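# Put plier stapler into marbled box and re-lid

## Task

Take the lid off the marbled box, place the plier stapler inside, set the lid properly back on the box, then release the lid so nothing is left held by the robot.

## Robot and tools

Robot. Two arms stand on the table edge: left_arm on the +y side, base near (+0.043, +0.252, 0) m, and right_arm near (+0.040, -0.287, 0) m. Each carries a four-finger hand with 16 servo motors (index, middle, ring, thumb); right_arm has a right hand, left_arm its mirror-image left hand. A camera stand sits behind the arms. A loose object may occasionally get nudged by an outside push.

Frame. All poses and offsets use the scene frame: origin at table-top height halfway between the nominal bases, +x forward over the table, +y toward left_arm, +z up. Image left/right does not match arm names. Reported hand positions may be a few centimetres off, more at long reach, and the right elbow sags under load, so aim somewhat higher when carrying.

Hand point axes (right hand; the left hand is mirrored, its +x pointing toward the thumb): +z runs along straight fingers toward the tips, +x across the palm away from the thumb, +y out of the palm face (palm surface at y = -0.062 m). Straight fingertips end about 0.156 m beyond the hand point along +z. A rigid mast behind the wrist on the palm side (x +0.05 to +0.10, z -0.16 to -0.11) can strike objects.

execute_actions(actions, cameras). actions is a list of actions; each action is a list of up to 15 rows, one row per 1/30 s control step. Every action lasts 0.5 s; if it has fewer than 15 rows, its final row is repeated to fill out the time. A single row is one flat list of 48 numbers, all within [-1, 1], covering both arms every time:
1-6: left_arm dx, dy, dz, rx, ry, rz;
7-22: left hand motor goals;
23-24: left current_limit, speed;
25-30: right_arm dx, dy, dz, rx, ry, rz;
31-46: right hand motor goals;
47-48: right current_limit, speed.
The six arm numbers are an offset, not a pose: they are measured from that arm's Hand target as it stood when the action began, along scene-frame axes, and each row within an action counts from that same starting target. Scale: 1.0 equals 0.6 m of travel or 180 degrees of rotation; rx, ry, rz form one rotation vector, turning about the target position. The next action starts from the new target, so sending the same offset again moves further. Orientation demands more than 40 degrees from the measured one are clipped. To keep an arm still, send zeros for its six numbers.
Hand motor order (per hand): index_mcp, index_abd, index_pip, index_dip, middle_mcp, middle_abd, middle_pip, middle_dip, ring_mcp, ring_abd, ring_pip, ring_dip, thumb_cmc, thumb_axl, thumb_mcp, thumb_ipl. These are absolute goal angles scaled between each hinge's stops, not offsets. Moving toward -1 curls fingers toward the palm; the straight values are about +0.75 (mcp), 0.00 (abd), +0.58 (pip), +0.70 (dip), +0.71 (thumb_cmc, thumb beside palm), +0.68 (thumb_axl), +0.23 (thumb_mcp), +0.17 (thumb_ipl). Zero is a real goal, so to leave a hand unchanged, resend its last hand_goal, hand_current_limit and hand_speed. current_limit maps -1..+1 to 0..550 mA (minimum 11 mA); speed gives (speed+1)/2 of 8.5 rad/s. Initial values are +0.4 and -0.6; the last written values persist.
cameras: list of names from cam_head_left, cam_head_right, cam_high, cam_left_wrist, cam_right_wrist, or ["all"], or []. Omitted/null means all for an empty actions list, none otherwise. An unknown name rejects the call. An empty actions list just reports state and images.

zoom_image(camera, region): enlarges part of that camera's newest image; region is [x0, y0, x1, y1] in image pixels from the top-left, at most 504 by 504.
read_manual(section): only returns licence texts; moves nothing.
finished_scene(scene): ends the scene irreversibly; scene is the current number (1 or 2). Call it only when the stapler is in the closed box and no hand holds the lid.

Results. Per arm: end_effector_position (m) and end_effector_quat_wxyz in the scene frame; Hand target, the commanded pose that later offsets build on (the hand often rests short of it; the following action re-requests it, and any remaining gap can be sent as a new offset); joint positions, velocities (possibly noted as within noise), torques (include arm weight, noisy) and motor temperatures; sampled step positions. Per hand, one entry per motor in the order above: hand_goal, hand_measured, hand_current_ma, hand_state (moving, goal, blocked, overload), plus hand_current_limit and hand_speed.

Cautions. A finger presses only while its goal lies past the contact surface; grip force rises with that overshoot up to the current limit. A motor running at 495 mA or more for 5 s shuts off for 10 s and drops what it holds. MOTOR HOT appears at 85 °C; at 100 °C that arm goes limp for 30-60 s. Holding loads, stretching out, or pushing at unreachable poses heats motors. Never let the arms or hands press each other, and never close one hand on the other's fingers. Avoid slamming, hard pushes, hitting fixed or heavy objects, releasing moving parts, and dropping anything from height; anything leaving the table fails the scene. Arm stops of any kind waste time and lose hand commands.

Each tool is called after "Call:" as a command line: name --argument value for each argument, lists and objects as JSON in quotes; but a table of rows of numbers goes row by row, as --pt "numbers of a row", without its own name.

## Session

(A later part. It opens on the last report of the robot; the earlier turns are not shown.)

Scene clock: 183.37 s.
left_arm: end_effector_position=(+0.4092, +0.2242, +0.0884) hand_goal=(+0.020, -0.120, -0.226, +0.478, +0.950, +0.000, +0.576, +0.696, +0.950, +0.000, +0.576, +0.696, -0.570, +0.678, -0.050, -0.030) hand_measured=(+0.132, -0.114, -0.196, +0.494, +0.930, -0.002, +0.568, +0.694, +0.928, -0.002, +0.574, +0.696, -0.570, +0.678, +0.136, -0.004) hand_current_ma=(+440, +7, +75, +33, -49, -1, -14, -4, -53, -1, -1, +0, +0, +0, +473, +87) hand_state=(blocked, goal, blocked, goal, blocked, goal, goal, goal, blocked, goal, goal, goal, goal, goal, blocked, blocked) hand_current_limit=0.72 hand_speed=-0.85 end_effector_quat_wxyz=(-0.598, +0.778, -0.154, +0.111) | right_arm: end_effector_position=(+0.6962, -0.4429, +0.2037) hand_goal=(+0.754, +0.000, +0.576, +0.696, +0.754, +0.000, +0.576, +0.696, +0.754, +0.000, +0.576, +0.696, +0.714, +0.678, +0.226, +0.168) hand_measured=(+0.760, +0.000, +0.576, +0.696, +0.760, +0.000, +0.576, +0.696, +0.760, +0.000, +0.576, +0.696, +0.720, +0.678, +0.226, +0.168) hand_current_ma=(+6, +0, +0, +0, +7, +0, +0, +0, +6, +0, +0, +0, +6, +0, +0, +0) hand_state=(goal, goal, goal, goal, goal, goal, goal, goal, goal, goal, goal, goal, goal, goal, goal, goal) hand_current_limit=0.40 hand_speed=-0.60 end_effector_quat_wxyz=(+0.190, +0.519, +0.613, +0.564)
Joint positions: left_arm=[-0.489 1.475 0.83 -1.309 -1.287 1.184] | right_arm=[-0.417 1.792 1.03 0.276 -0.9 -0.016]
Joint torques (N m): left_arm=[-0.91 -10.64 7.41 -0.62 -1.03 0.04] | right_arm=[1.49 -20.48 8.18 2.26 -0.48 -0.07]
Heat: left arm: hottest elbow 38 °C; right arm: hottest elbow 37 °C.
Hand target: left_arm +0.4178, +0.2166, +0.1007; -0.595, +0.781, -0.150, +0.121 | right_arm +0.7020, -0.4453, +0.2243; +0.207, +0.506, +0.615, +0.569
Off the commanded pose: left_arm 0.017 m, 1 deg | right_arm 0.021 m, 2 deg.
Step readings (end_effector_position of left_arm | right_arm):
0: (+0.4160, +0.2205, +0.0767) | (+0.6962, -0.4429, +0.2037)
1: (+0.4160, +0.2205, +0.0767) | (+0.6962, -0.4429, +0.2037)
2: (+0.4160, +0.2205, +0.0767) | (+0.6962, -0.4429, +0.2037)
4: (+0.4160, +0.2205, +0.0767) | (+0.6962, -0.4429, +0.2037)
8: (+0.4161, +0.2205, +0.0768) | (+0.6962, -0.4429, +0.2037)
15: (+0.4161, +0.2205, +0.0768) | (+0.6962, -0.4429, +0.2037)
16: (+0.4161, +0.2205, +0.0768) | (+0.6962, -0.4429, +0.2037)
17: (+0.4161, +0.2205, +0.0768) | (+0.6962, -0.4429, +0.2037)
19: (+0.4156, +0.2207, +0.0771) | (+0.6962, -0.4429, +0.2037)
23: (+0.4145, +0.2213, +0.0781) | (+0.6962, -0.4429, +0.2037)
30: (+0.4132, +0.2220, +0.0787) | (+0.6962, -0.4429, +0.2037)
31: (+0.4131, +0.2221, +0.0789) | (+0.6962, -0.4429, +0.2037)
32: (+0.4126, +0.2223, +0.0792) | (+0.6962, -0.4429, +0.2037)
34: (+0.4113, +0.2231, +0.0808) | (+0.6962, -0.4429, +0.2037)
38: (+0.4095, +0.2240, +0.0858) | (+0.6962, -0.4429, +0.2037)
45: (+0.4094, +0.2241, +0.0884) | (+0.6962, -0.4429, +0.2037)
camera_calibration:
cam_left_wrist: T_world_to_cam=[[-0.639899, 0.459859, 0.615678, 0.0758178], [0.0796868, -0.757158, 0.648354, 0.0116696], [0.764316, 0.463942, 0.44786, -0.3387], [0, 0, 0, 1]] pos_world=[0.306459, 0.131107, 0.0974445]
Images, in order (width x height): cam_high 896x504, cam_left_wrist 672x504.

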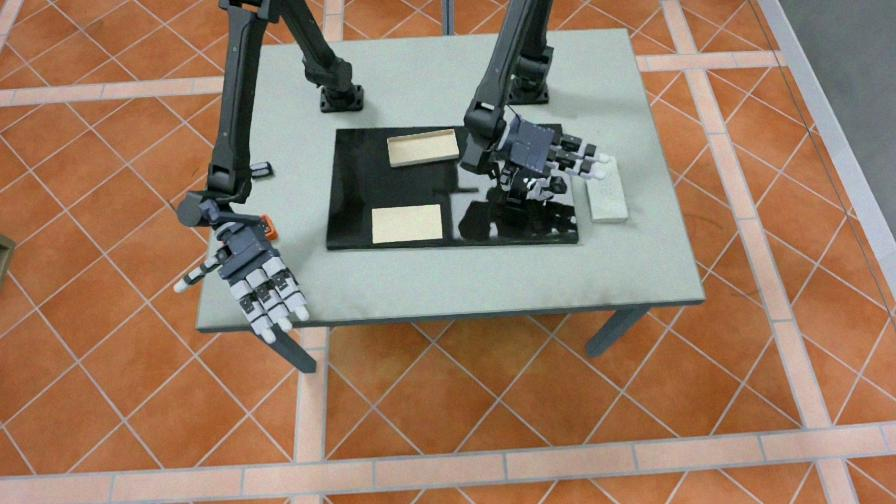

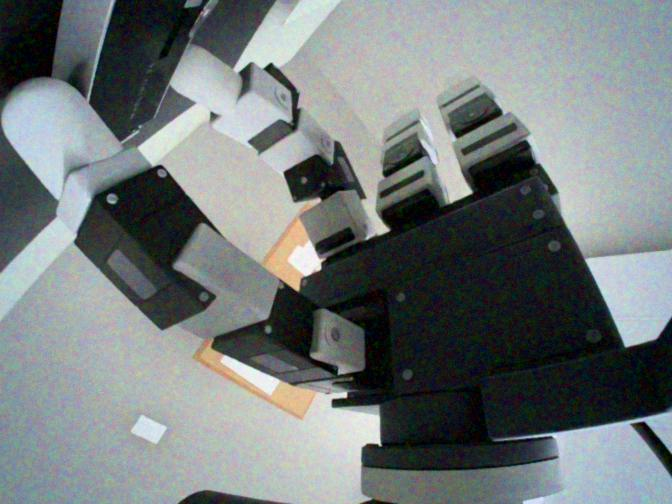

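Call:
execute_actions --actions '[[[-0.0363,-0.036,0.0288,0,0,-0.0478,0.02,-0.12,-0.226,0.478,0.95,0,0.576,0.696,0.95,0,0.576,0.696,-0.571,0.678,-0.05,-0.03,0.72,-0.85,0,0,0,0,0,0,0.754,0,0.576,0.696,0.754,0,0.576,0.696,0.754,0,0.576,0.696,0.714,0.678,0.226,0.168,0.4,-0.6]],[[-0.0333,-0.0417,0.0117,0,0,-0.05,0.02,-0.12,-0.226,0.478,0.95,0,0.576,0.696,0.95,0,0.576,0.696,-0.571,0.678,-0.05,-0.03,0.72,-0.85,0,0,0,0,0,0,0.754,0,0.576,0.696,0.754,0,0.576,0.696,0.754,0,0.576,0.696,0.714,0.678,0.226,0.168,0.4,-0.6]],[[-0.0383,-0.0417,0,0,0,-0.05,0.02,-0.12,-0.226,0.478,0.95,0,0.576,0.696,0.95,0,0.576,0.696,-0.571,0.678,-0.05,-0.03,0.72,-0.85,0,0,0,0,0,0,0.754,0,0.576,0.696,0.754,0,0.576,0.696,0.754,0,0.576,0.696,0.714,0.678,0.226,0.168,0.4,-0.6]]]' --cameras '["cam_high","cam_left_wrist","cam_head_left"]'

Call:
zoom_image --camera "cam_high" --region '[380, 110, 560, 220]'

Call:
zoom_image --camera "cam_head_left" --region '[390, 230, 590, 340]'

Scene clock: 200.70 s.
left_arm: end_effector_position=(+0.3539, +0.1493, +0.1248) hand_goal=(+0.020, -0.120, -0.226, +0.478, +0.950, +0.000, +0.576, +0.696, +0.950, +0.000, +0.576, +0.696, -0.570, +0.678, -0.050, -0.030) hand_measured=(+0.022, -0.116, -0.222, +0.480, +0.930, -0.002, +0.568, +0.694, +0.928, -0.002, +0.574, +0.696, -0.572, +0.676, -0.038, -0.026) hand_current_ma=(+2, +4, +6, +3, -49, -1, -14, -4, -52, -1, -1, +0, -3, -2, +34, +7) hand_state=(goal, goal, goal, goal, blocked, goal, goal, goal, blocked, goal, goal, goal, goal, goal, goal, goal) hand_current_limit=0.72 hand_speed=-0.85 end_effector_quat_wxyz=(-0.558, +0.725, -0.321, +0.246) | right_arm: end_effector_position=(+0.6962, -0.4429, +0.2037) hand_goal=(+0.754, +0.000, +0.576, +0.696, +0.754, +0.000, +0.576, +0.696, +0.754, +0.000, +0.576, +0.696, +0.714, +0.678, +0.226, +0.168) hand_measured=(+0.760, +0.000, +0.576, +0.696, +0.760, +0.000, +0.576, +0.696, +0.760, +0.000, +0.576, +0.696, +0.720, +0.678, +0.226, +0.168) hand_current_ma=(+6, +0, +0, +0, +7, +0, +0, +0, +6, +0, +0, +0, +6, +0, +0, +0) hand_state=(goal, goal, goal, goal, goal, goal, goal, goal, goal, goal, goal, goal, goal, goal, goal, goal) hand_current_limit=0.40 hand_speed=-0.60 end_effector_quat_wxyz=(+0.190, +0.519, +0.613, +0.564)
Joint positions: left_arm=[-0.776 1.093 0.62 -0.886 -1.304 1.792] | right_arm=[-0.417 1.792 1.03 0.276 -0.9 -0.016]
Joint torques (N m): left_arm=[-1.26 -5.6 6.24 1.92 -1.01 0.08] | right_arm=[1.55 -20.48 8.21 2.26 -0.49 -0.06]
Heat: left arm: hottest elbow 37 °C; right arm: hottest elbow 37 °C.
Hand target: left_arm +0.3532, +0.1448, +0.1252; -0.551, +0.725, -0.326, +0.255 | right_arm +0.7020, -0.4453, +0.2243; +0.207, +0.506, +0.615, +0.569
Off the commanded pose: left_arm 0.004 m, 1 deg | right_arm 0.021 m, 2 deg.
Step readings (end_effector_position of left_arm | right_arm):
0: (+0.4093, +0.2241, +0.0886) | (+0.6962, -0.4429, +0.2037)
1: (+0.4092, +0.2240, +0.0888) | (+0.6962, -0.4429, +0.2037)
2: (+0.4088, +0.2228, +0.0900) | (+0.6962, -0.4429, +0.2037)
4: (+0.4068, +0.2195, +0.0950) | (+0.6962, -0.4429, +0.2037)
8: (+0.3985, +0.2059, +0.1095) | (+0.6962, -0.4429, +0.2037)
15: (+0.3969, +0.1992, +0.1167) | (+0.6962, -0.4429, +0.2037)
16: (+0.3967, +0.1991, +0.1162) | (+0.6962, -0.4429, +0.2037)
17: (+0.3960, +0.1976, +0.1155) | (+0.6962, -0.4429, +0.2037)
19: (+0.3921, +0.1933, +0.1156) | (+0.6962, -0.4429, +0.2037)
23: (+0.3797, +0.1785, +0.1189) | (+0.6962, -0.4429, +0.2037)
30: (+0.3795, +0.1722, +0.1280) | (+0.6962, -0.4429, +0.2037)
31: (+0.3790, +0.1724, +0.1274) | (+0.6962, -0.4429, +0.2037)
32: (+0.3779, +0.1714, +0.1265) | (+0.6962, -0.4429, +0.2037)
34: (+0.3723, +0.1671, +0.1240) | (+0.6962, -0.4429, +0.2037)
38: (+0.3585, +0.1532, +0.1225) | (+0.6962, -0.4429, +0.2037)
45: (+0.3561, +0.1480, +0.1268) | (+0.6962, -0.4429, +0.2037)
camera_calibration:
cam_left_wrist: T_world_to_cam=[[-0.379952, 0.69584, 0.609462, -0.0739483], [-0.262885, -0.712935, 0.650089, 0.0502787], [0.886864, 0.0867841, 0.453807, -0.265899], [0, 0, 0, 1]] pos_world=[0.220937, 0.110377, 0.13305]
Images, in order (width x height): cam_head_left 896x504, cam_high 896x504, cam_left_wrist 672x504.

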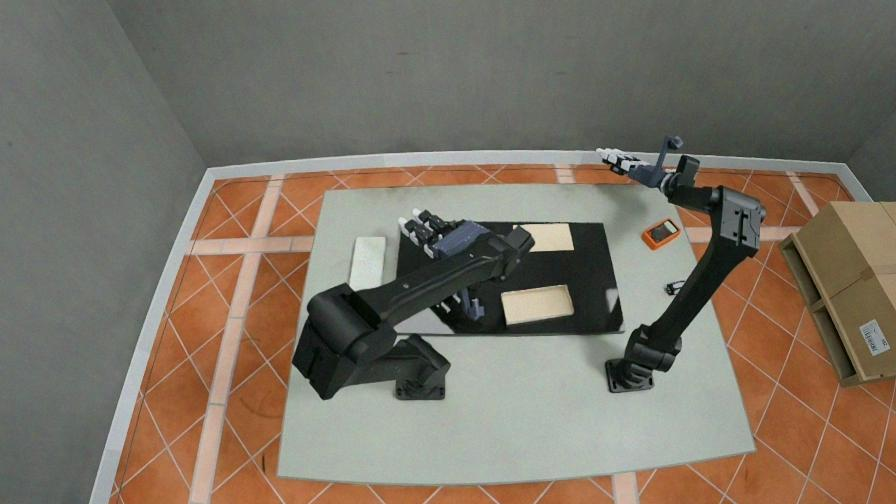

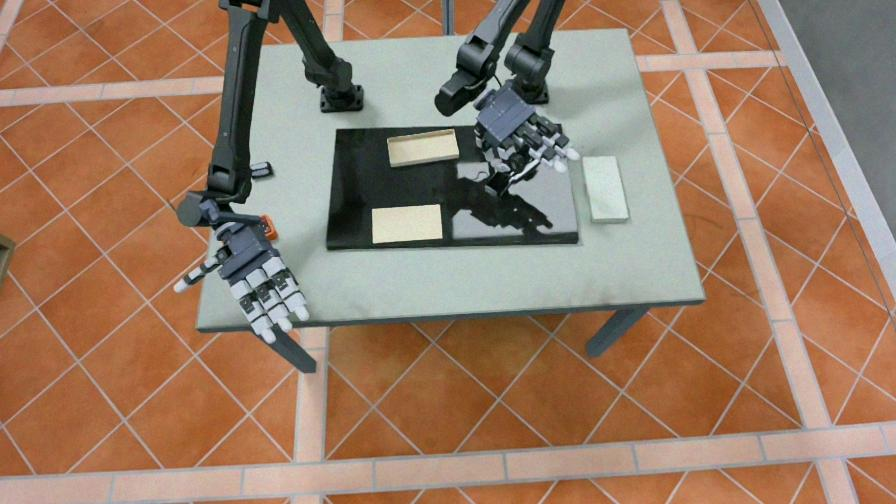

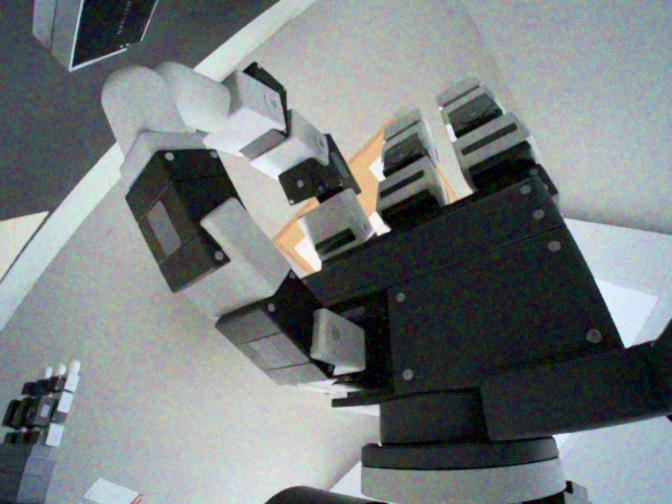

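Scaled by 2.800 from the camera's 896x504 image, which has a finer 1280x720 frame.

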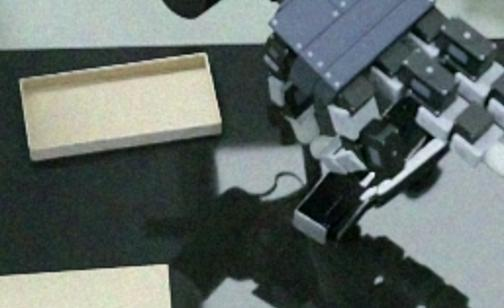

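Scaled by 2.520 from the camera's 896x504 image, which has a finer 1280x720 frame.

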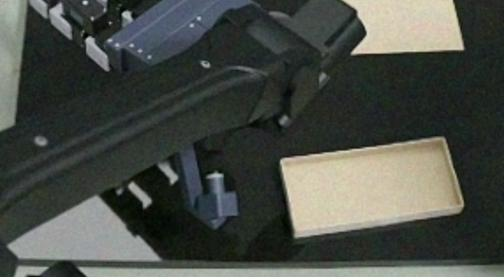

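Call:
execute_actions --actions '[[[0.05,0.05,0.05,0,0,0,0.3,-0.12,-0.226,0.478,0.95,0,0.576,0.696,0.95,0,0.576,0.696,-0.571,0.678,0.34,-0.03,0.2,-0.6,0,0,0,0,0,0,0.754,0,0.576,0.696,0.754,0,0.576,0.696,0.754,0,0.576,0.696,0.714,0.678,0.226,0.168,0.4,-0.6]],[[0.05,0.12,0,0,0,0.08,0.3,-0.12,-0.226,0.478,0.95,0,0.576,0.696,0.95,0,0.576,0.696,-0.571,0.678,0.34,-0.03,0.2,-0.6,0,0,0,0,0,0,0.754,0,0.576,0.696,0.754,0,0.576,0.696,0.754,0,0.576,0.696,0.714,0.678,0.226,0.168,0.4,-0.6]]]' --cameras '["cam_high","cam_head_left","cam_head_right"]'

Call:
zoom_image --camera "cam_high" --region '[480, 120, 580, 220]'

Call:
zoom_image --camera "cam_head_left" --region '[390, 230, 510, 340]'

Scene clock: 204.03 s.
left_arm: end_effector_position=(+0.3972, +0.2487, +0.1432) hand_goal=(+0.300, -0.120, -0.226, +0.478, +0.950, +0.000, +0.576, +0.696, +0.950, +0.000, +0.576, +0.696, -0.570, +0.678, +0.340, -0.030) hand_measured=(+0.290, -0.118, -0.224, +0.480, +0.930, -0.002, +0.568, +0.694, +0.928, -0.002, +0.574, +0.696, -0.572, +0.676, +0.336, -0.028) hand_current_ma=(-22, +3, +3, +3, -48, -1, -14, -4, -52, -1, -1, +0, -2, -2, -6, +3) hand_state=(goal, goal, goal, goal, blocked, goal, goal, goal, blocked, goal, goal, goal, goal, goal, goal, goal) hand_current_limit=0.20 hand_speed=-0.60 end_effector_quat_wxyz=(-0.584, +0.763, -0.227, +0.159) | right_arm: end_effector_position=(+0.6962, -0.4429, +0.2037) hand_goal=(+0.754, +0.000, +0.576, +0.696, +0.754, +0.000, +0.576, +0.696, +0.754, +0.000, +0.576, +0.696, +0.714, +0.678, +0.226, +0.168) hand_measured=(+0.760, +0.000, +0.576, +0.696, +0.760, +0.000, +0.576, +0.696, +0.760, +0.000, +0.576, +0.696, +0.720, +0.678, +0.226, +0.168) hand_current_ma=(+6, +0, +0, +0, +7, +0, +0, +0, +6, +0, +0, +0, +6, +0, +0, +0) hand_state=(goal, goal, goal, goal, goal, goal, goal, goal, goal, goal, goal, goal, goal, goal, goal, goal) hand_current_limit=0.40 hand_speed=-0.60 end_effector_quat_wxyz=(+0.190, +0.519, +0.613, +0.564)
Joint positions: left_arm=[-0.418 1.085 0.656 -0.684 -1.269 2.071] | right_arm=[-0.417 1.792 1.03 0.276 -0.9 -0.016]
Joint torques (N m): left_arm=[0.44 -4.37 9.7 2.4 -0.93 0.08] | right_arm=[1.49 -20.48 8.2 2.25 -0.48 -0.07]
Heat: left arm: hottest elbow 38 °C; right arm: hottest elbow 37 °C.
Hand target: left_arm +0.4132, +0.2469, +0.1552; -0.579, +0.760, -0.232, +0.183 | right_arm +0.7020, -0.4453, +0.2243; +0.207, +0.506, +0.615, +0.569
Off the commanded pose: left_arm 0.020 m, 3 deg | right_arm 0.021 m, 2 deg.
joint sent to its limit (left arm) — joint 6 (wrist roll), upper limit. The joint targets are off in orientation, not in position.
Step readings (end_effector_position of left_arm | right_arm):
0: (+0.3539, +0.1493, +0.1247) | (+0.6962, -0.4429, +0.2037)
1: (+0.3539, +0.1493, +0.1249) | (+0.6962, -0.4429, +0.2037)
2: (+0.3547, +0.1494, +0.1255) | (+0.6962, -0.4429, +0.2037)
4: (+0.3590, +0.1537, +0.1289) | (+0.6962, -0.4429, +0.2037)
8: (+0.3695, +0.1717, +0.1402) | (+0.6962, -0.4429, +0.2037)
15: (+0.3731, +0.1765, +0.1436) | (+0.6962, -0.4429, +0.2037)
16: (+0.3731, +0.1770, +0.1435) | (+0.6962, -0.4429, +0.2037)
17: (+0.3737, +0.1794, +0.1431) | (+0.6962, -0.4429, +0.2037)
19: (+0.3775, +0.1965, +0.1434) | (+0.6962, -0.4429, +0.2037)
23: (+0.3848, +0.2405, +0.1447) | (+0.6962, -0.4429, +0.2037)
30: (+0.3958, +0.2494, +0.1428) | (+0.6962, -0.4429, +0.2037)
Images, in order (width x height): cam_head_left 896x504, cam_head_right 896x504, cam_high 896x504.

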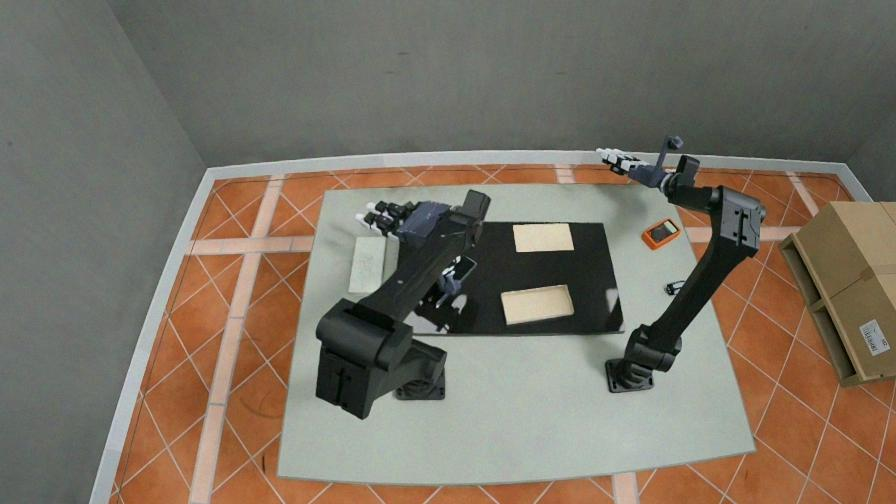

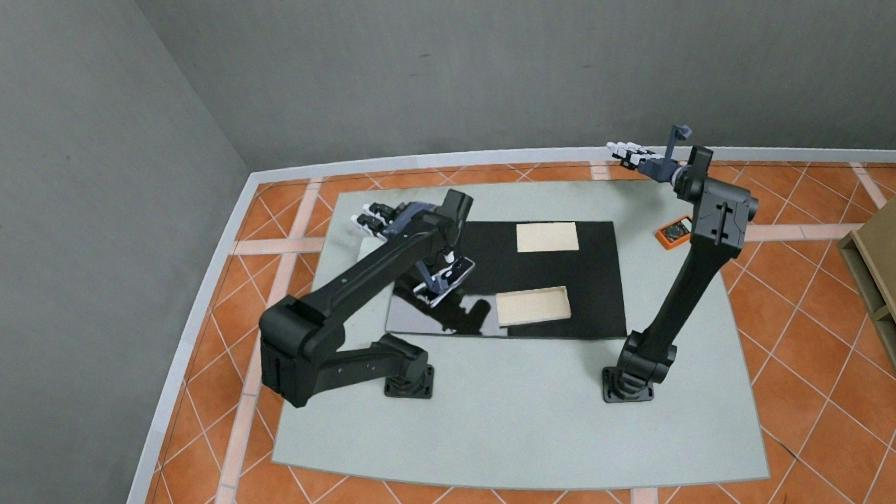

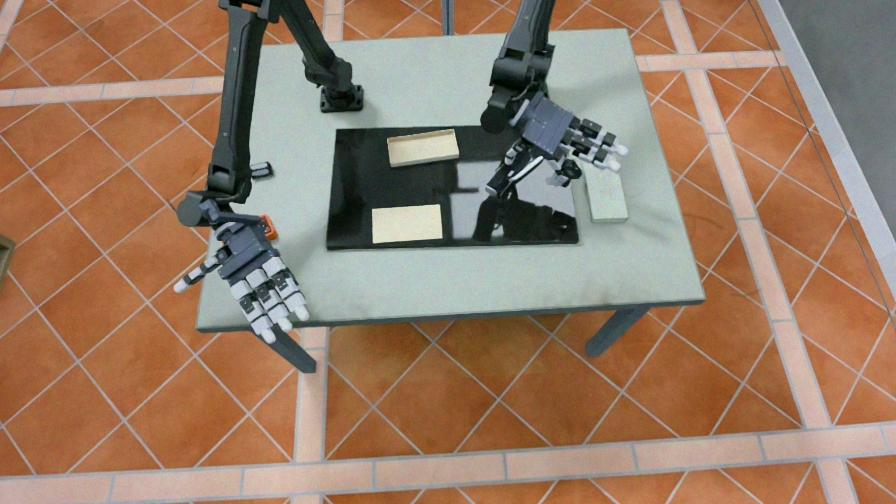

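Scaled by 5.040 from the camera's 896x504 image, which has a finer 1280x720 frame.

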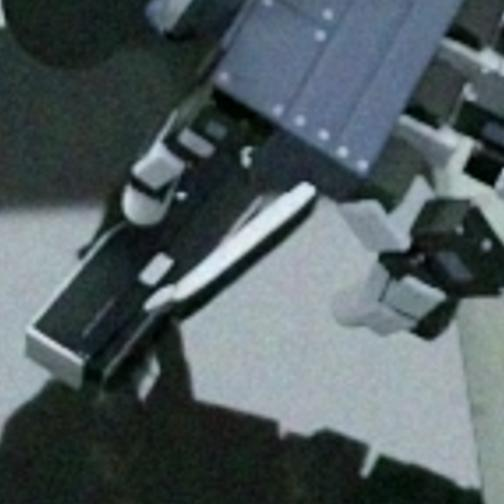

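Scaled by 4.200 from the camera's 896x504 image, which has a finer 1280x720 frame.

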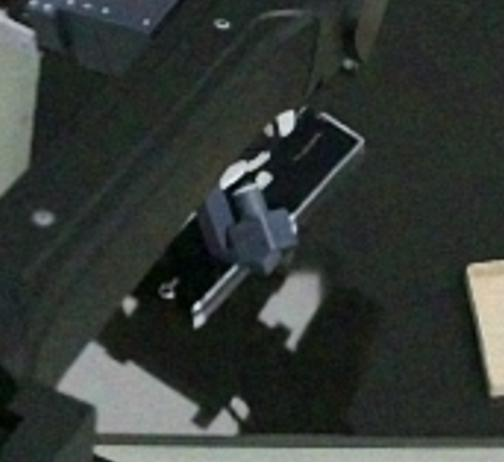

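Call:
execute_actions --actions '[[[-0.02,-0.075,-0.01,0,0,-0.0194,0.3,-0.12,-0.226,0.478,0.95,0,0.576,0.696,0.95,0,0.576,0.696,-0.571,0.678,0.34,-0.03,0.2,-0.6,0,0,0,0,0,0,0.754,0,0.576,0.696,0.754,0,0.576,0.696,0.754,0,0.576,0.696,0.714,0.678,0.226,0.168,0.4,-0.6]],[[-0.022,-0.065,-0.07,0,0,0,0.3,-0.12,-0.226,0.478,0.95,0,0.576,0.696,0.95,0,0.576,0.696,-0.571,0.678,0.34,-0.03,0.2,-0.6,0,0,0,0,0,0,0.754,0,0.576,0.696,0.754,0,0.576,0.696,0.754,0,0.576,0.696,0.714,0.678,0.226,0.168,0.4,-0.6]]]' --cameras '["cam_high","cam_left_wrist"]'

Call:
zoom_image --camera "cam_high" --region '[470, 120, 570, 220]'

Scene clock: 211.80 s.
left_arm: end_effector_position=(+0.3804, +0.1736, +0.1005) hand_goal=(+0.300, -0.120, -0.226, +0.478, +0.950, +0.000, +0.576, +0.696, +0.950, +0.000, +0.576, +0.696, -0.570, +0.678, +0.340, -0.030) hand_measured=(+0.290, -0.118, -0.224, +0.480, +0.930, -0.002, +0.568, +0.694, +0.928, -0.002, +0.574, +0.696, -0.572, +0.676, +0.336, -0.028) hand_current_ma=(-18, +3, +3, +3, -46, -1, -13, -4, -52, -1, -1, +0, -1, -2, -6, +3) hand_state=(goal, goal, goal, goal, goal, goal, goal, goal, blocked, goal, goal, goal, goal, goal, goal, goal) hand_current_limit=0.20 hand_speed=-0.60 end_effector_quat_wxyz=(-0.571, +0.752, -0.262, +0.200) | right_arm: end_effector_position=(+0.6962, -0.4429, +0.2037) hand_goal=(+0.754, +0.000, +0.576, +0.696, +0.754, +0.000, +0.576, +0.696, +0.754, +0.000, +0.576, +0.696, +0.714, +0.678, +0.226, +0.168) hand_measured=(+0.760, +0.000, +0.576, +0.696, +0.760, +0.000, +0.576, +0.696, +0.760, +0.000, +0.576, +0.696, +0.720, +0.678, +0.226, +0.168) hand_current_ma=(+6, +0, +0, +0, +7, +0, +0, +0, +6, +0, +0, +0, +6, +0, +0, +0) hand_state=(goal, goal, goal, goal, goal, goal, goal, goal, goal, goal, goal, goal, goal, goal, goal, goal) hand_current_limit=0.40 hand_speed=-0.60 end_effector_quat_wxyz=(+0.190, +0.519, +0.613, +0.564)
Joint positions: left_arm=[-0.658 1.247 0.67 -0.934 -1.299 1.631] | right_arm=[-0.417 1.792 1.03 0.276 -0.9 -0.016]
Joint torques (N m): left_arm=[-1.32 -5.42 8.25 0.42 -1.34 -0.04] | right_arm=[1.44 -20.48 8.2 2.26 -0.49 -0.07]
Heat: left arm: hottest elbow 38 °C; right arm: hottest elbow 37 °C.
Hand target: left_arm +0.3880, +0.1630, +0.1071; -0.573, +0.753, -0.255, +0.201 | right_arm +0.7020, -0.4453, +0.2243; +0.207, +0.506, +0.615, +0.569
Off the commanded pose: left_arm 0.015 m, 1 deg | right_arm 0.021 m, 2 deg.
Step readings (end_effector_position of left_arm | right_arm):
0: (+0.3972, +0.2487, +0.1432) | (+0.6962, -0.4429, +0.2037)
1: (+0.3972, +0.2487, +0.1432) | (+0.6962, -0.4429, +0.2037)
2: (+0.3972, +0.2477, +0.1432) | (+0.6962, -0.4429, +0.2037)
4: (+0.3974, +0.2410, +0.1434) | (+0.6962, -0.4429, +0.2037)
8: (+0.3968, +0.2167, +0.1436) | (+0.6962, -0.4429, +0.2037)
15: (+0.3950, +0.2093, +0.1434) | (+0.6962, -0.4429, +0.2037)
16: (+0.3950, +0.2092, +0.1431) | (+0.6962, -0.4429, +0.2037)
17: (+0.3949, +0.2082, +0.1426) | (+0.6962, -0.4429, +0.2037)
19: (+0.3938, +0.1997, +0.1381) | (+0.6962, -0.4429, +0.2037)
23: (+0.3875, +0.1750, +0.1193) | (+0.6962, -0.4429, +0.2037)
30: (+0.3783, +0.1746, +0.1000) | (+0.6962, -0.4429, +0.2037)
camera_calibration:
cam_left_wrist: T_world_to_cam=[[-0.483439, 0.633229, 0.604407, -0.0152334], [-0.143222, -0.738365, 0.659018, 0.0483612], [0.863582, 0.232031, 0.447646, -0.296205], [0, 0, 0, 1]] pos_world=[0.255359, 0.114083, 0.109931]
Images, in order (width x height): cam_high 896x504, cam_left_wrist 672x504.

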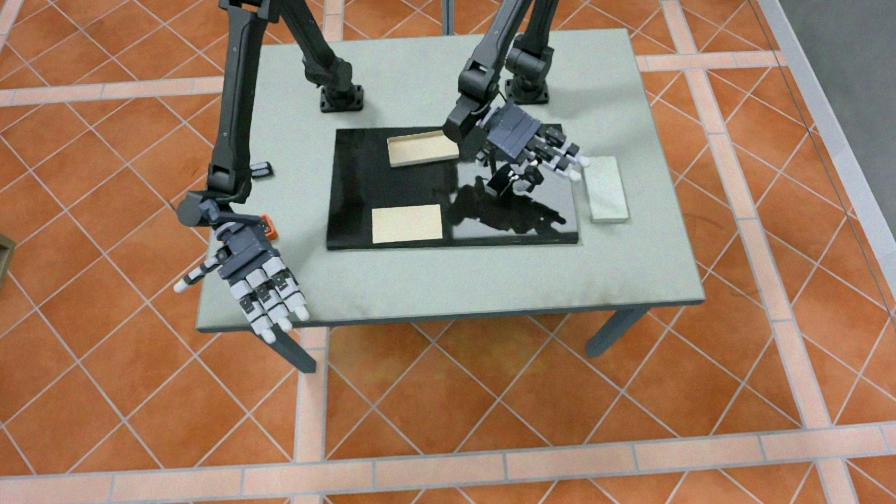

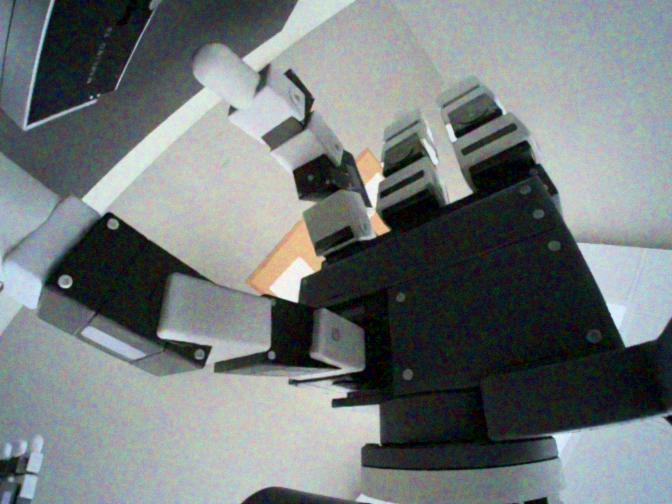

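Scaled by 5.040 from the camera's 896x504 image, which has a finer 1280x720 frame.

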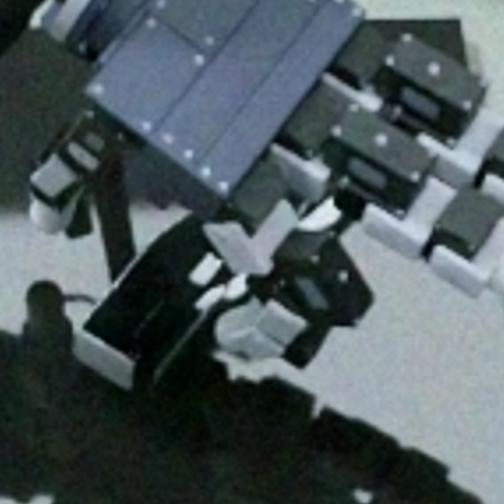

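Call:
execute_actions --actions '[[[0,0,-0.03,0,0,0,0.3,-0.12,-0.226,0.478,0.95,0,0.576,0.696,0.95,0,0.576,0.696,-0.571,0.678,0.34,-0.03,0.2,-0.6,0,0,0,0,0,0,0.754,0,0.576,0.696,0.754,0,0.576,0.696,0.754,0,0.576,0.696,0.714,0.678,0.226,0.168,0.4,-0.6]],[[0,0,-0.028,0,0,0,0.3,-0.12,-0.226,0.478,0.95,0,0.576,0.696,0.95,0,0.576,0.696,-0.571,0.678,0.34,-0.03,0.2,-0.6,0,0,0,0,0,0,0.754,0,0.576,0.696,0.754,0,0.576,0.696,0.754,0,0.576,0.696,0.714,0.678,0.226,0.168,0.4,-0.6]]]' --cameras '["cam_high","cam_left_wrist"]'

Call:
zoom_image --camera "cam_high" --region '[470, 130, 550, 210]'

Call:
zoom_image --camera "cam_left_wrist" --region '[0, 0, 300, 240]'

Scene clock: 214.73 s.
left_arm: end_effector_position=(+0.3838, +0.1726, +0.0751) hand_goal=(+0.300, -0.120, -0.226, +0.478, +0.950, +0.000, +0.576, +0.696, +0.950, +0.000, +0.576, +0.696, -0.570, +0.678, +0.340, -0.030) hand_measured=(+0.290, -0.126, -0.230, +0.476, +0.930, -0.002, +0.568, +0.694, +0.928, -0.002, +0.574, +0.696, -0.572, +0.676, +0.336, -0.028) hand_current_ma=(-18, -8, -4, -2, -46, -1, -13, -4, -52, -1, -1, +0, -1, -2, -6, +3) hand_state=(goal, goal, goal, goal, goal, goal, goal, goal, blocked, goal, goal, goal, goal, goal, goal, goal) hand_current_limit=0.20 hand_speed=-0.60 end_effector_quat_wxyz=(-0.577, +0.752, -0.256, +0.191) | right_arm: end_effector_position=(+0.6962, -0.4429, +0.2037) hand_goal=(+0.754, +0.000, +0.576, +0.696, +0.754, +0.000, +0.576, +0.696, +0.754, +0.000, +0.576, +0.696, +0.714, +0.678, +0.226, +0.168) hand_measured=(+0.760, +0.000, +0.576, +0.696, +0.760, +0.000, +0.576, +0.696, +0.760, +0.000, +0.576, +0.696, +0.720, +0.678, +0.226, +0.168) hand_current_ma=(+6, +0, +0, +0, +7, +0, +0, +0, +6, +0, +0, +0, +6, +0, +0, +0) hand_state=(goal, goal, goal, goal, goal, goal, goal, goal, goal, goal, goal, goal, goal, goal, goal, goal) hand_current_limit=0.40 hand_speed=-0.60 end_effector_quat_wxyz=(+0.190, +0.519, +0.613, +0.564)
Joint positions: left_arm=[-0.658 1.343 0.67 -0.937 -1.306 1.538] | right_arm=[-0.417 1.792 1.03 0.276 -0.9 -0.016]
Joint torques (N m): left_arm=[-1.61 -6.18 5.86 1.59 -1.15 -0.09] | right_arm=[1.44 -20.48 8.2 2.26 -0.49 -0.07]
Heat: left arm: hottest elbow 38 °C; right arm: hottest elbow 37 °C.
Hand target: left_arm +0.3879, +0.1629, +0.0723; -0.573, +0.753, -0.255, +0.201 | right_arm +0.7020, -0.4453, +0.2243; +0.207, +0.506, +0.615, +0.569
Off the commanded pose: left_arm 0.011 m, 1 deg | right_arm 0.021 m, 2 deg.
Step readings (end_effector_position of left_arm | right_arm):
0: (+0.3804, +0.1736, +0.1005) | (+0.6962, -0.4429, +0.2037)
1: (+0.3805, +0.1736, +0.1005) | (+0.6962, -0.4429, +0.2037)
2: (+0.3808, +0.1735, +0.1000) | (+0.6962, -0.4429, +0.2037)
4: (+0.3814, +0.1734, +0.0971) | (+0.6962, -0.4429, +0.2037)
8: (+0.3814, +0.1736, +0.0869) | (+0.6962, -0.4429, +0.2037)
15: (+0.3812, +0.1740, +0.0837) | (+0.6962, -0.4429, +0.2037)
16: (+0.3812, +0.1740, +0.0838) | (+0.6962, -0.4429, +0.2037)
17: (+0.3814, +0.1740, +0.0834) | (+0.6962, -0.4429, +0.2037)
19: (+0.3817, +0.1737, +0.0818) | (+0.6962, -0.4429, +0.2037)
23: (+0.3832, +0.1726, +0.0757) | (+0.6962, -0.4429, +0.2037)
30: (+0.3838, +0.1726, +0.0751) | (+0.6962, -0.4429, +0.2037)
camera_calibration:
cam_left_wrist: T_world_to_cam=[[-0.496359, 0.614332, 0.61337, 0.00990358], [-0.123357, -0.749295, 0.650646, 0.0597299], [0.859308, 0.247291, 0.447701, -0.288538], [0, 0, 0, 1]] pos_world=[0.260227, 0.110024, 0.0842415]
Images, in order (width x height): cam_high 896x504, cam_left_wrist 672x504.

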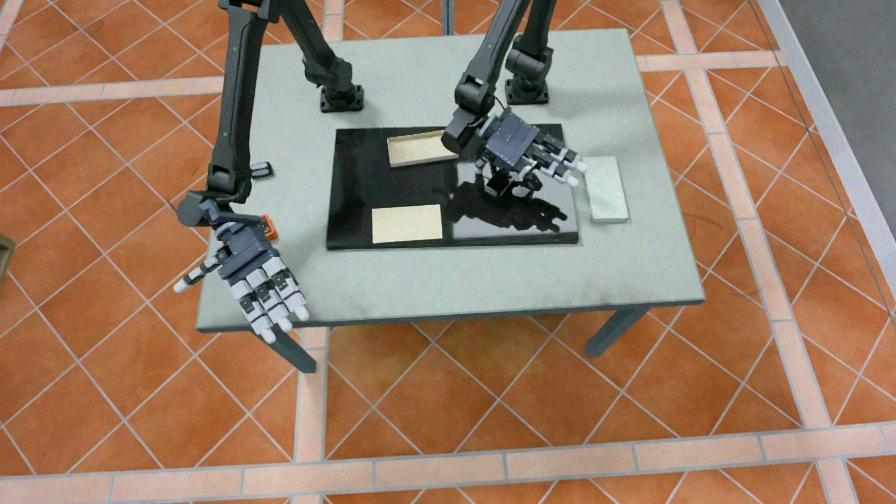

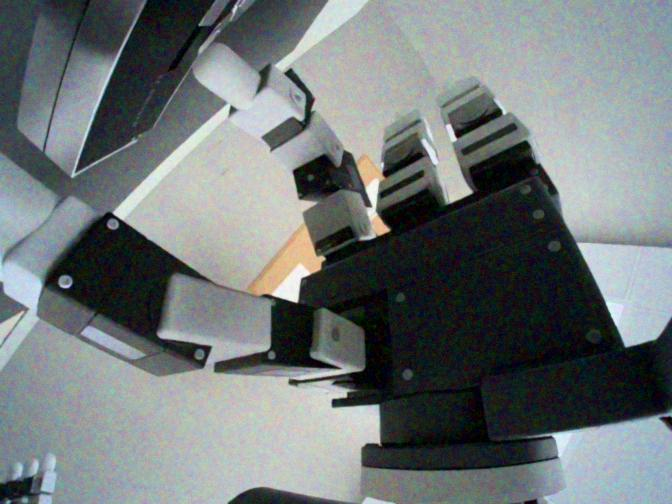

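Scaled by 6.300 from the camera's 896x504 image, which has a finer 1280x720 frame.

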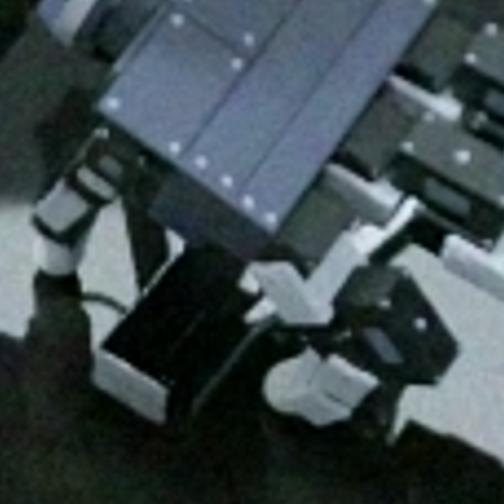

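Scaled by 1.680 from the camera's 672x504 image, which has a finer 960x720 frame.

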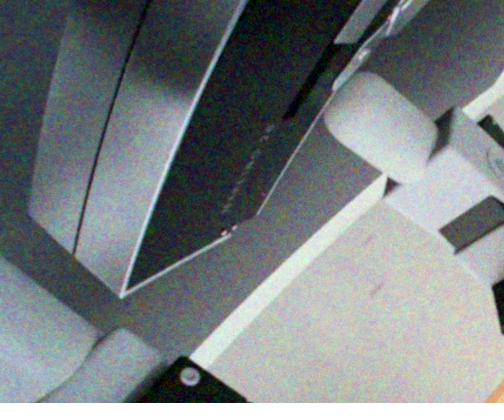

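Call:
execute_actions --actions '[[[0,0,0.012,0,0,0,0.35,0,-0.226,0.478,0.60,0,-0.226,0.478,0.60,0,-0.226,0.478,-0.571,0.678,0.40,-0.03,0.2,-0.4,0,0,0,0,0,0,0.754,0,0.576,0.696,0.754,0,0.576,0.696,0.754,0,0.576,0.696,0.714,0.678,0.226,0.168,0.4,-0.6]],[[0,0,0,0,0,0,0.30,0,-0.226,0.478,0.50,0,-0.226,0.478,0.50,0,-0.226,0.478,-0.571,0.678,0.40,-0.03,0.2,-0.6,0,0,0,0,0,0,0.754,0,0.576,0.696,0.754,0,0.576,0.696,0.754,0,0.576,0.696,0.714,0.678,0.226,0.168,0.4,-0.6]]]' --cameras '["cam_high","cam_left_wrist"]'

Call:
zoom_image --camera "cam_high" --region '[470, 130, 570, 210]'

Scene clock: 224.47 s.
left_arm: end_effector_position=(+0.3840, +0.1728, +0.0754) hand_goal=(+0.300, +0.000, -0.226, +0.478, +0.500, +0.000, -0.226, +0.478, +0.500, +0.000, -0.226, +0.478, -0.570, +0.678, +0.400, -0.030) hand_measured=(+0.310, -0.022, -0.230, +0.474, +0.496, -0.002, -0.224, +0.480, +0.494, -0.002, -0.224, +0.480, -0.572, +0.676, +0.394, -0.028) hand_current_ma=(+18, -44, -4, -6, -7, -1, +3, +3, -8, -1, +3, +3, -1, -2, -13, +3) hand_state=(goal, blocked, goal, goal, goal, goal, goal, goal, goal, goal, goal, goal, goal, goal, goal, goal) hand_current_limit=0.20 hand_speed=-0.60 end_effector_quat_wxyz=(-0.578, +0.751, -0.255, +0.191) | right_arm: end_effector_position=(+0.6962, -0.4429, +0.2037) hand_goal=(+0.754, +0.000, +0.576, +0.696, +0.754, +0.000, +0.576, +0.696, +0.754, +0.000, +0.576, +0.696, +0.714, +0.678, +0.226, +0.168) hand_measured=(+0.760, +0.000, +0.576, +0.696, +0.760, +0.000, +0.576, +0.696, +0.760, +0.000, +0.576, +0.696, +0.720, +0.678, +0.226, +0.168) hand_current_ma=(+6, +0, +0, +0, +7, +0, +0, +0, +6, +0, +0, +0, +6, +0, +0, +0) hand_state=(goal, goal, goal, goal, goal, goal, goal, goal, goal, goal, goal, goal, goal, goal, goal, goal) hand_current_limit=0.40 hand_speed=-0.60 end_effector_quat_wxyz=(+0.190, +0.519, +0.613, +0.564)
Joint positions: left_arm=[-0.658 1.343 0.67 -0.937 -1.308 1.538] | right_arm=[-0.417 1.792 1.03 0.276 -0.9 -0.016]
Joint torques (N m): left_arm=[-1.55 -7.47 6.52 0.61 -1 -0.06] | right_arm=[1.49 -20.48 8.2 2.26 -0.48 -0.07]
Heat: left arm: hottest elbow 38 °C; right arm: hottest elbow 37 °C.
Hand target: left_arm +0.3879, +0.1629, +0.0795; -0.573, +0.753, -0.255, +0.201 | right_arm +0.7020, -0.4453, +0.2243; +0.207, +0.506, +0.615, +0.569
Off the commanded pose: left_arm 0.011 m, 1 deg | right_arm 0.021 m, 2 deg.
Step readings (end_effector_position of left_arm | right_arm):
0: (+0.3838, +0.1726, +0.0751) | (+0.6962, -0.4429, +0.2037)
1: (+0.3839, +0.1727, +0.0752) | (+0.6962, -0.4429, +0.2037)
2: (+0.3839, +0.1727, +0.0752) | (+0.6962, -0.4429, +0.2037)
4: (+0.3839, +0.1727, +0.0752) | (+0.6962, -0.4429, +0.2037)
8: (+0.3839, +0.1727, +0.0752) | (+0.6962, -0.4429, +0.2037)
15: (+0.3839, +0.1727, +0.0752) | (+0.6962, -0.4429, +0.2037)
16: (+0.3839, +0.1727, +0.0753) | (+0.6962, -0.4429, +0.2037)
17: (+0.3840, +0.1728, +0.0754) | (+0.6962, -0.4429, +0.2037)
19: (+0.3840, +0.1728, +0.0754) | (+0.6962, -0.4429, +0.2037)
23: (+0.3840, +0.1728, +0.0754) | (+0.6962, -0.4429, +0.2037)
30: (+0.3840, +0.1728, +0.0754) | (+0.6962, -0.4429, +0.2037)
camera_calibration:
cam_left_wrist: T_world_to_cam=[[-0.497168, 0.613264, 0.613784, 0.010171], [-0.124246, -0.750436, 0.64916, 0.0603861], [0.858712, 0.246481, 0.449289, -0.288652], [0, 0, 0, 1]] pos_world=[0.260429, 0.110226, 0.0842453]
Images, in order (width x height): cam_high 896x504, cam_left_wrist 672x504.

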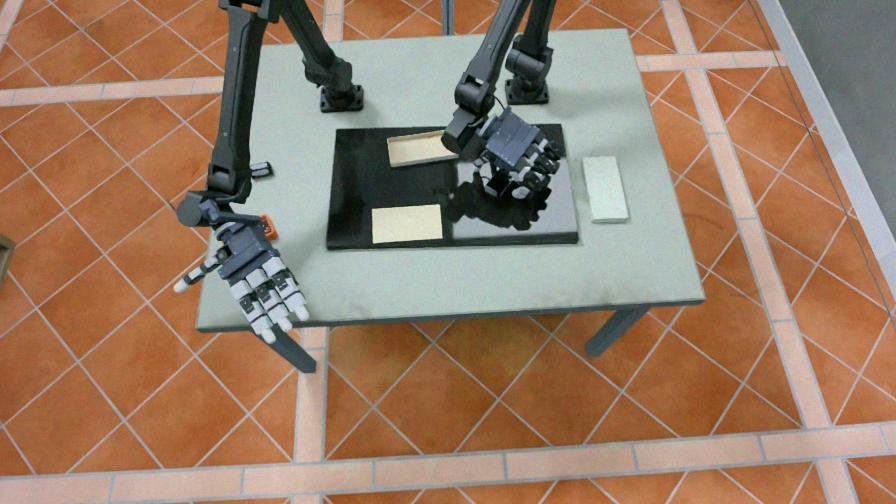

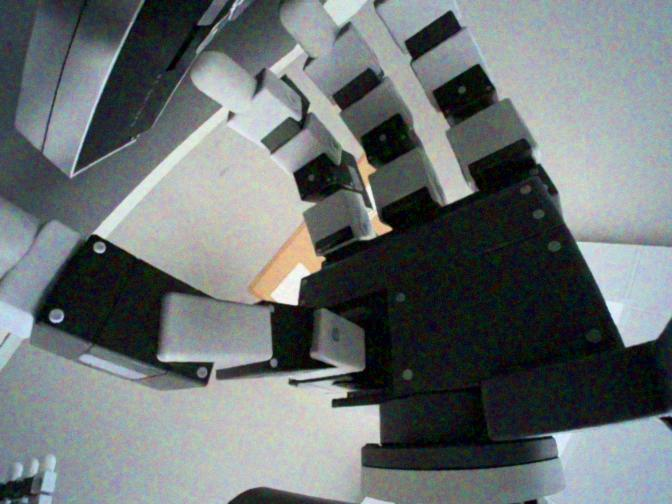

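Scaled by 5.040 from the camera's 896x504 image, which has a finer 1280x720 frame.

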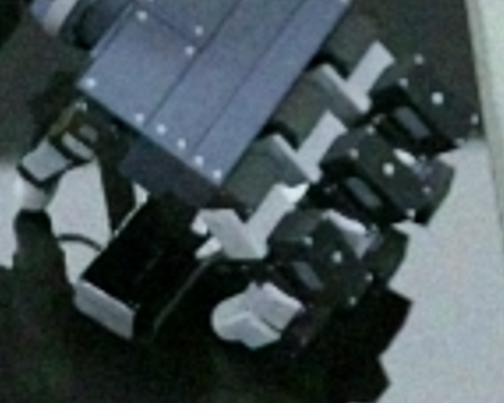

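Call:
execute_actions --actions '[[[0,0,0.012,0,0,0,0.14,0,-0.226,0.478,0.165,0,-0.226,0.478,0.25,0,-0.226,0.478,-0.571,0.678,0.38,-0.03,0.3,-0.7,0,0,0,0,0,0,0.754,0,0.576,0.696,0.754,0,0.576,0.696,0.754,0,0.576,0.696,0.714,0.678,0.226,0.168,0.4,-0.6]]]' --cameras '["cam_high","cam_left_wrist"]'

Scene clock: 230.97 s.
left_arm: end_effector_position=(+0.3825, +0.1740, +0.0773) hand_goal=(+0.140, +0.000, -0.226, +0.478, +0.166, +0.000, -0.226, +0.478, +0.250, +0.000, -0.226, +0.478, -0.570, +0.678, +0.380, -0.030) hand_measured=(+0.138, -0.002, -0.222, +0.478, +0.176, +0.000, -0.220, +0.480, +0.248, -0.002, -0.222, +0.482, -0.572, +0.676, +0.380, -0.028) hand_current_ma=(-2, -3, +5, +0, +17, -1, +8, +3, -3, -1, +5, +4, -1, -2, +0, +3) hand_state=(goal, goal, goal, goal, goal, goal, goal, goal, goal, goal, goal, goal, goal, goal, goal, goal) hand_current_limit=0.30 hand_speed=-0.70 end_effector_quat_wxyz=(-0.579, +0.751, -0.257, +0.189) | right_arm: end_effector_position=(+0.6962, -0.4429, +0.2037) hand_goal=(+0.754, +0.000, +0.576, +0.696, +0.754, +0.000, +0.576, +0.696, +0.754, +0.000, +0.576, +0.696, +0.714, +0.678, +0.226, +0.168) hand_measured=(+0.760, +0.000, +0.576, +0.696, +0.760, +0.000, +0.576, +0.696, +0.760, +0.000, +0.576, +0.696, +0.720, +0.678, +0.226, +0.168) hand_current_ma=(+6, +0, +0, +0, +7, +0, +0, +0, +6, +0, +0, +0, +6, +0, +0, +0) hand_state=(goal, goal, goal, goal, goal, goal, goal, goal, goal, goal, goal, goal, goal, goal, goal, goal) hand_current_limit=0.40 hand_speed=-0.60 end_effector_quat_wxyz=(+0.190, +0.519, +0.613, +0.564)
Joint positions: left_arm=[-0.658 1.336 0.67 -0.949 -1.309 1.538] | right_arm=[-0.417 1.792 1.03 0.276 -0.9 -0.016]
Joint torques (N m): left_arm=[-1.55 -8.23 7.23 0.16 -0.93 -0.02] | right_arm=[1.49 -20.48 8.2 2.26 -0.48 -0.07]
Heat: left arm: hottest elbow 39 °C; right arm: hottest elbow 37 °C.
Hand target: left_arm +0.3879, +0.1628, +0.0867; -0.573, +0.753, -0.255, +0.201 | right_arm +0.7020, -0.4453, +0.2243; +0.207, +0.506, +0.615, +0.569
Off the commanded pose: left_arm 0.016 m, 2 deg | right_arm 0.021 m, 2 deg.
Step readings (end_effector_position of left_arm | right_arm):
0: (+0.3840, +0.1728, +0.0754) | (+0.6962, -0.4429, +0.2037)
1: (+0.3841, +0.1729, +0.0755) | (+0.6962, -0.4429, +0.2037)
2: (+0.3842, +0.1730, +0.0759) | (+0.6962, -0.4429, +0.2037)
4: (+0.3841, +0.1731, +0.0763) | (+0.6962, -0.4429, +0.2037)
8: (+0.3831, +0.1737, +0.0770) | (+0.6962, -0.4429, +0.2037)
15: (+0.3825, +0.1740, +0.0773) | (+0.6962, -0.4429, +0.2037)
camera_calibration:
cam_left_wrist: T_world_to_cam=[[-0.495344, 0.611437, 0.617073, 0.00684438], [-0.122195, -0.752323, 0.647363, 0.0595731], [0.86006, 0.245264, 0.447373, -0.288649], [0, 0, 0, 1]] pos_world=[0.258926, 0.111429, 0.0863451]
Images, in order (width x height): cam_high 896x504, cam_left_wrist 672x504.

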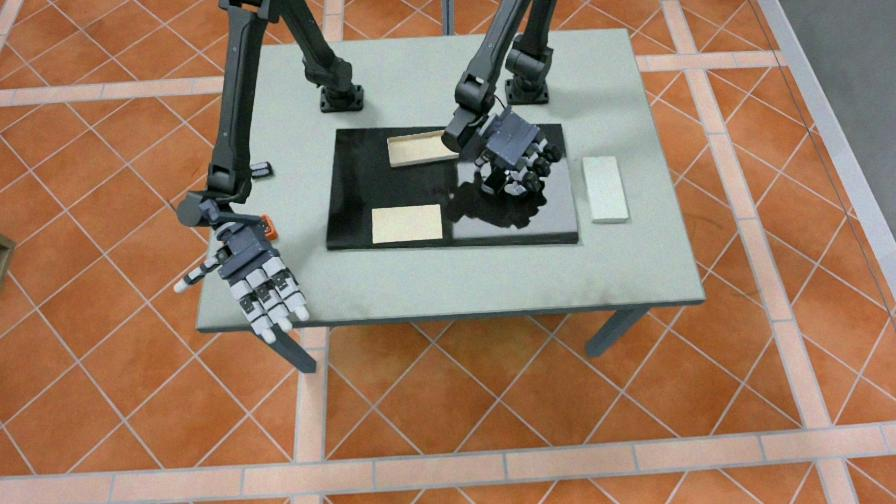

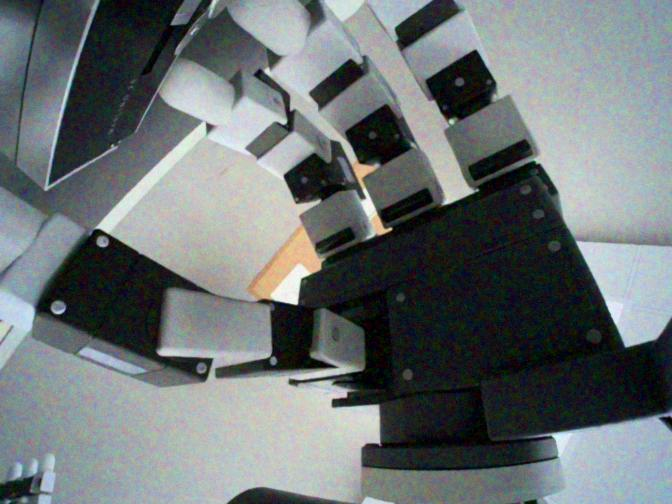

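Call:
zoom_image --camera "cam_high" --region '[440, 110, 580, 210]'

Call:
zoom_image --camera "cam_left_wrist" --region '[0, 0, 380, 300]'

Scaled by 3.600 from the camera's 896x504 image, which has a finer 1280x720 frame.

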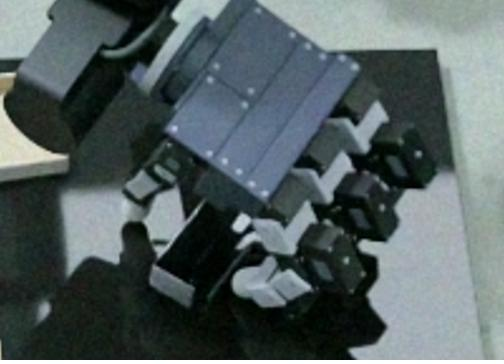

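Scaled by 1.326 from the camera's 672x504 image, which has a finer 960x720 frame.

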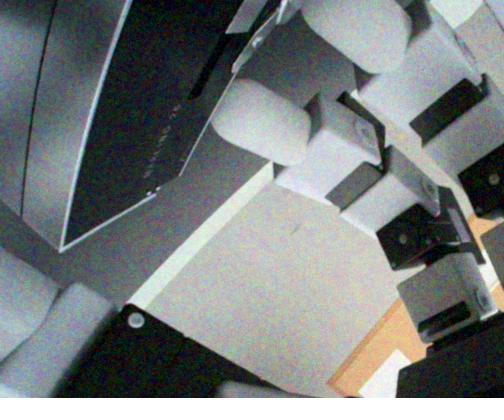

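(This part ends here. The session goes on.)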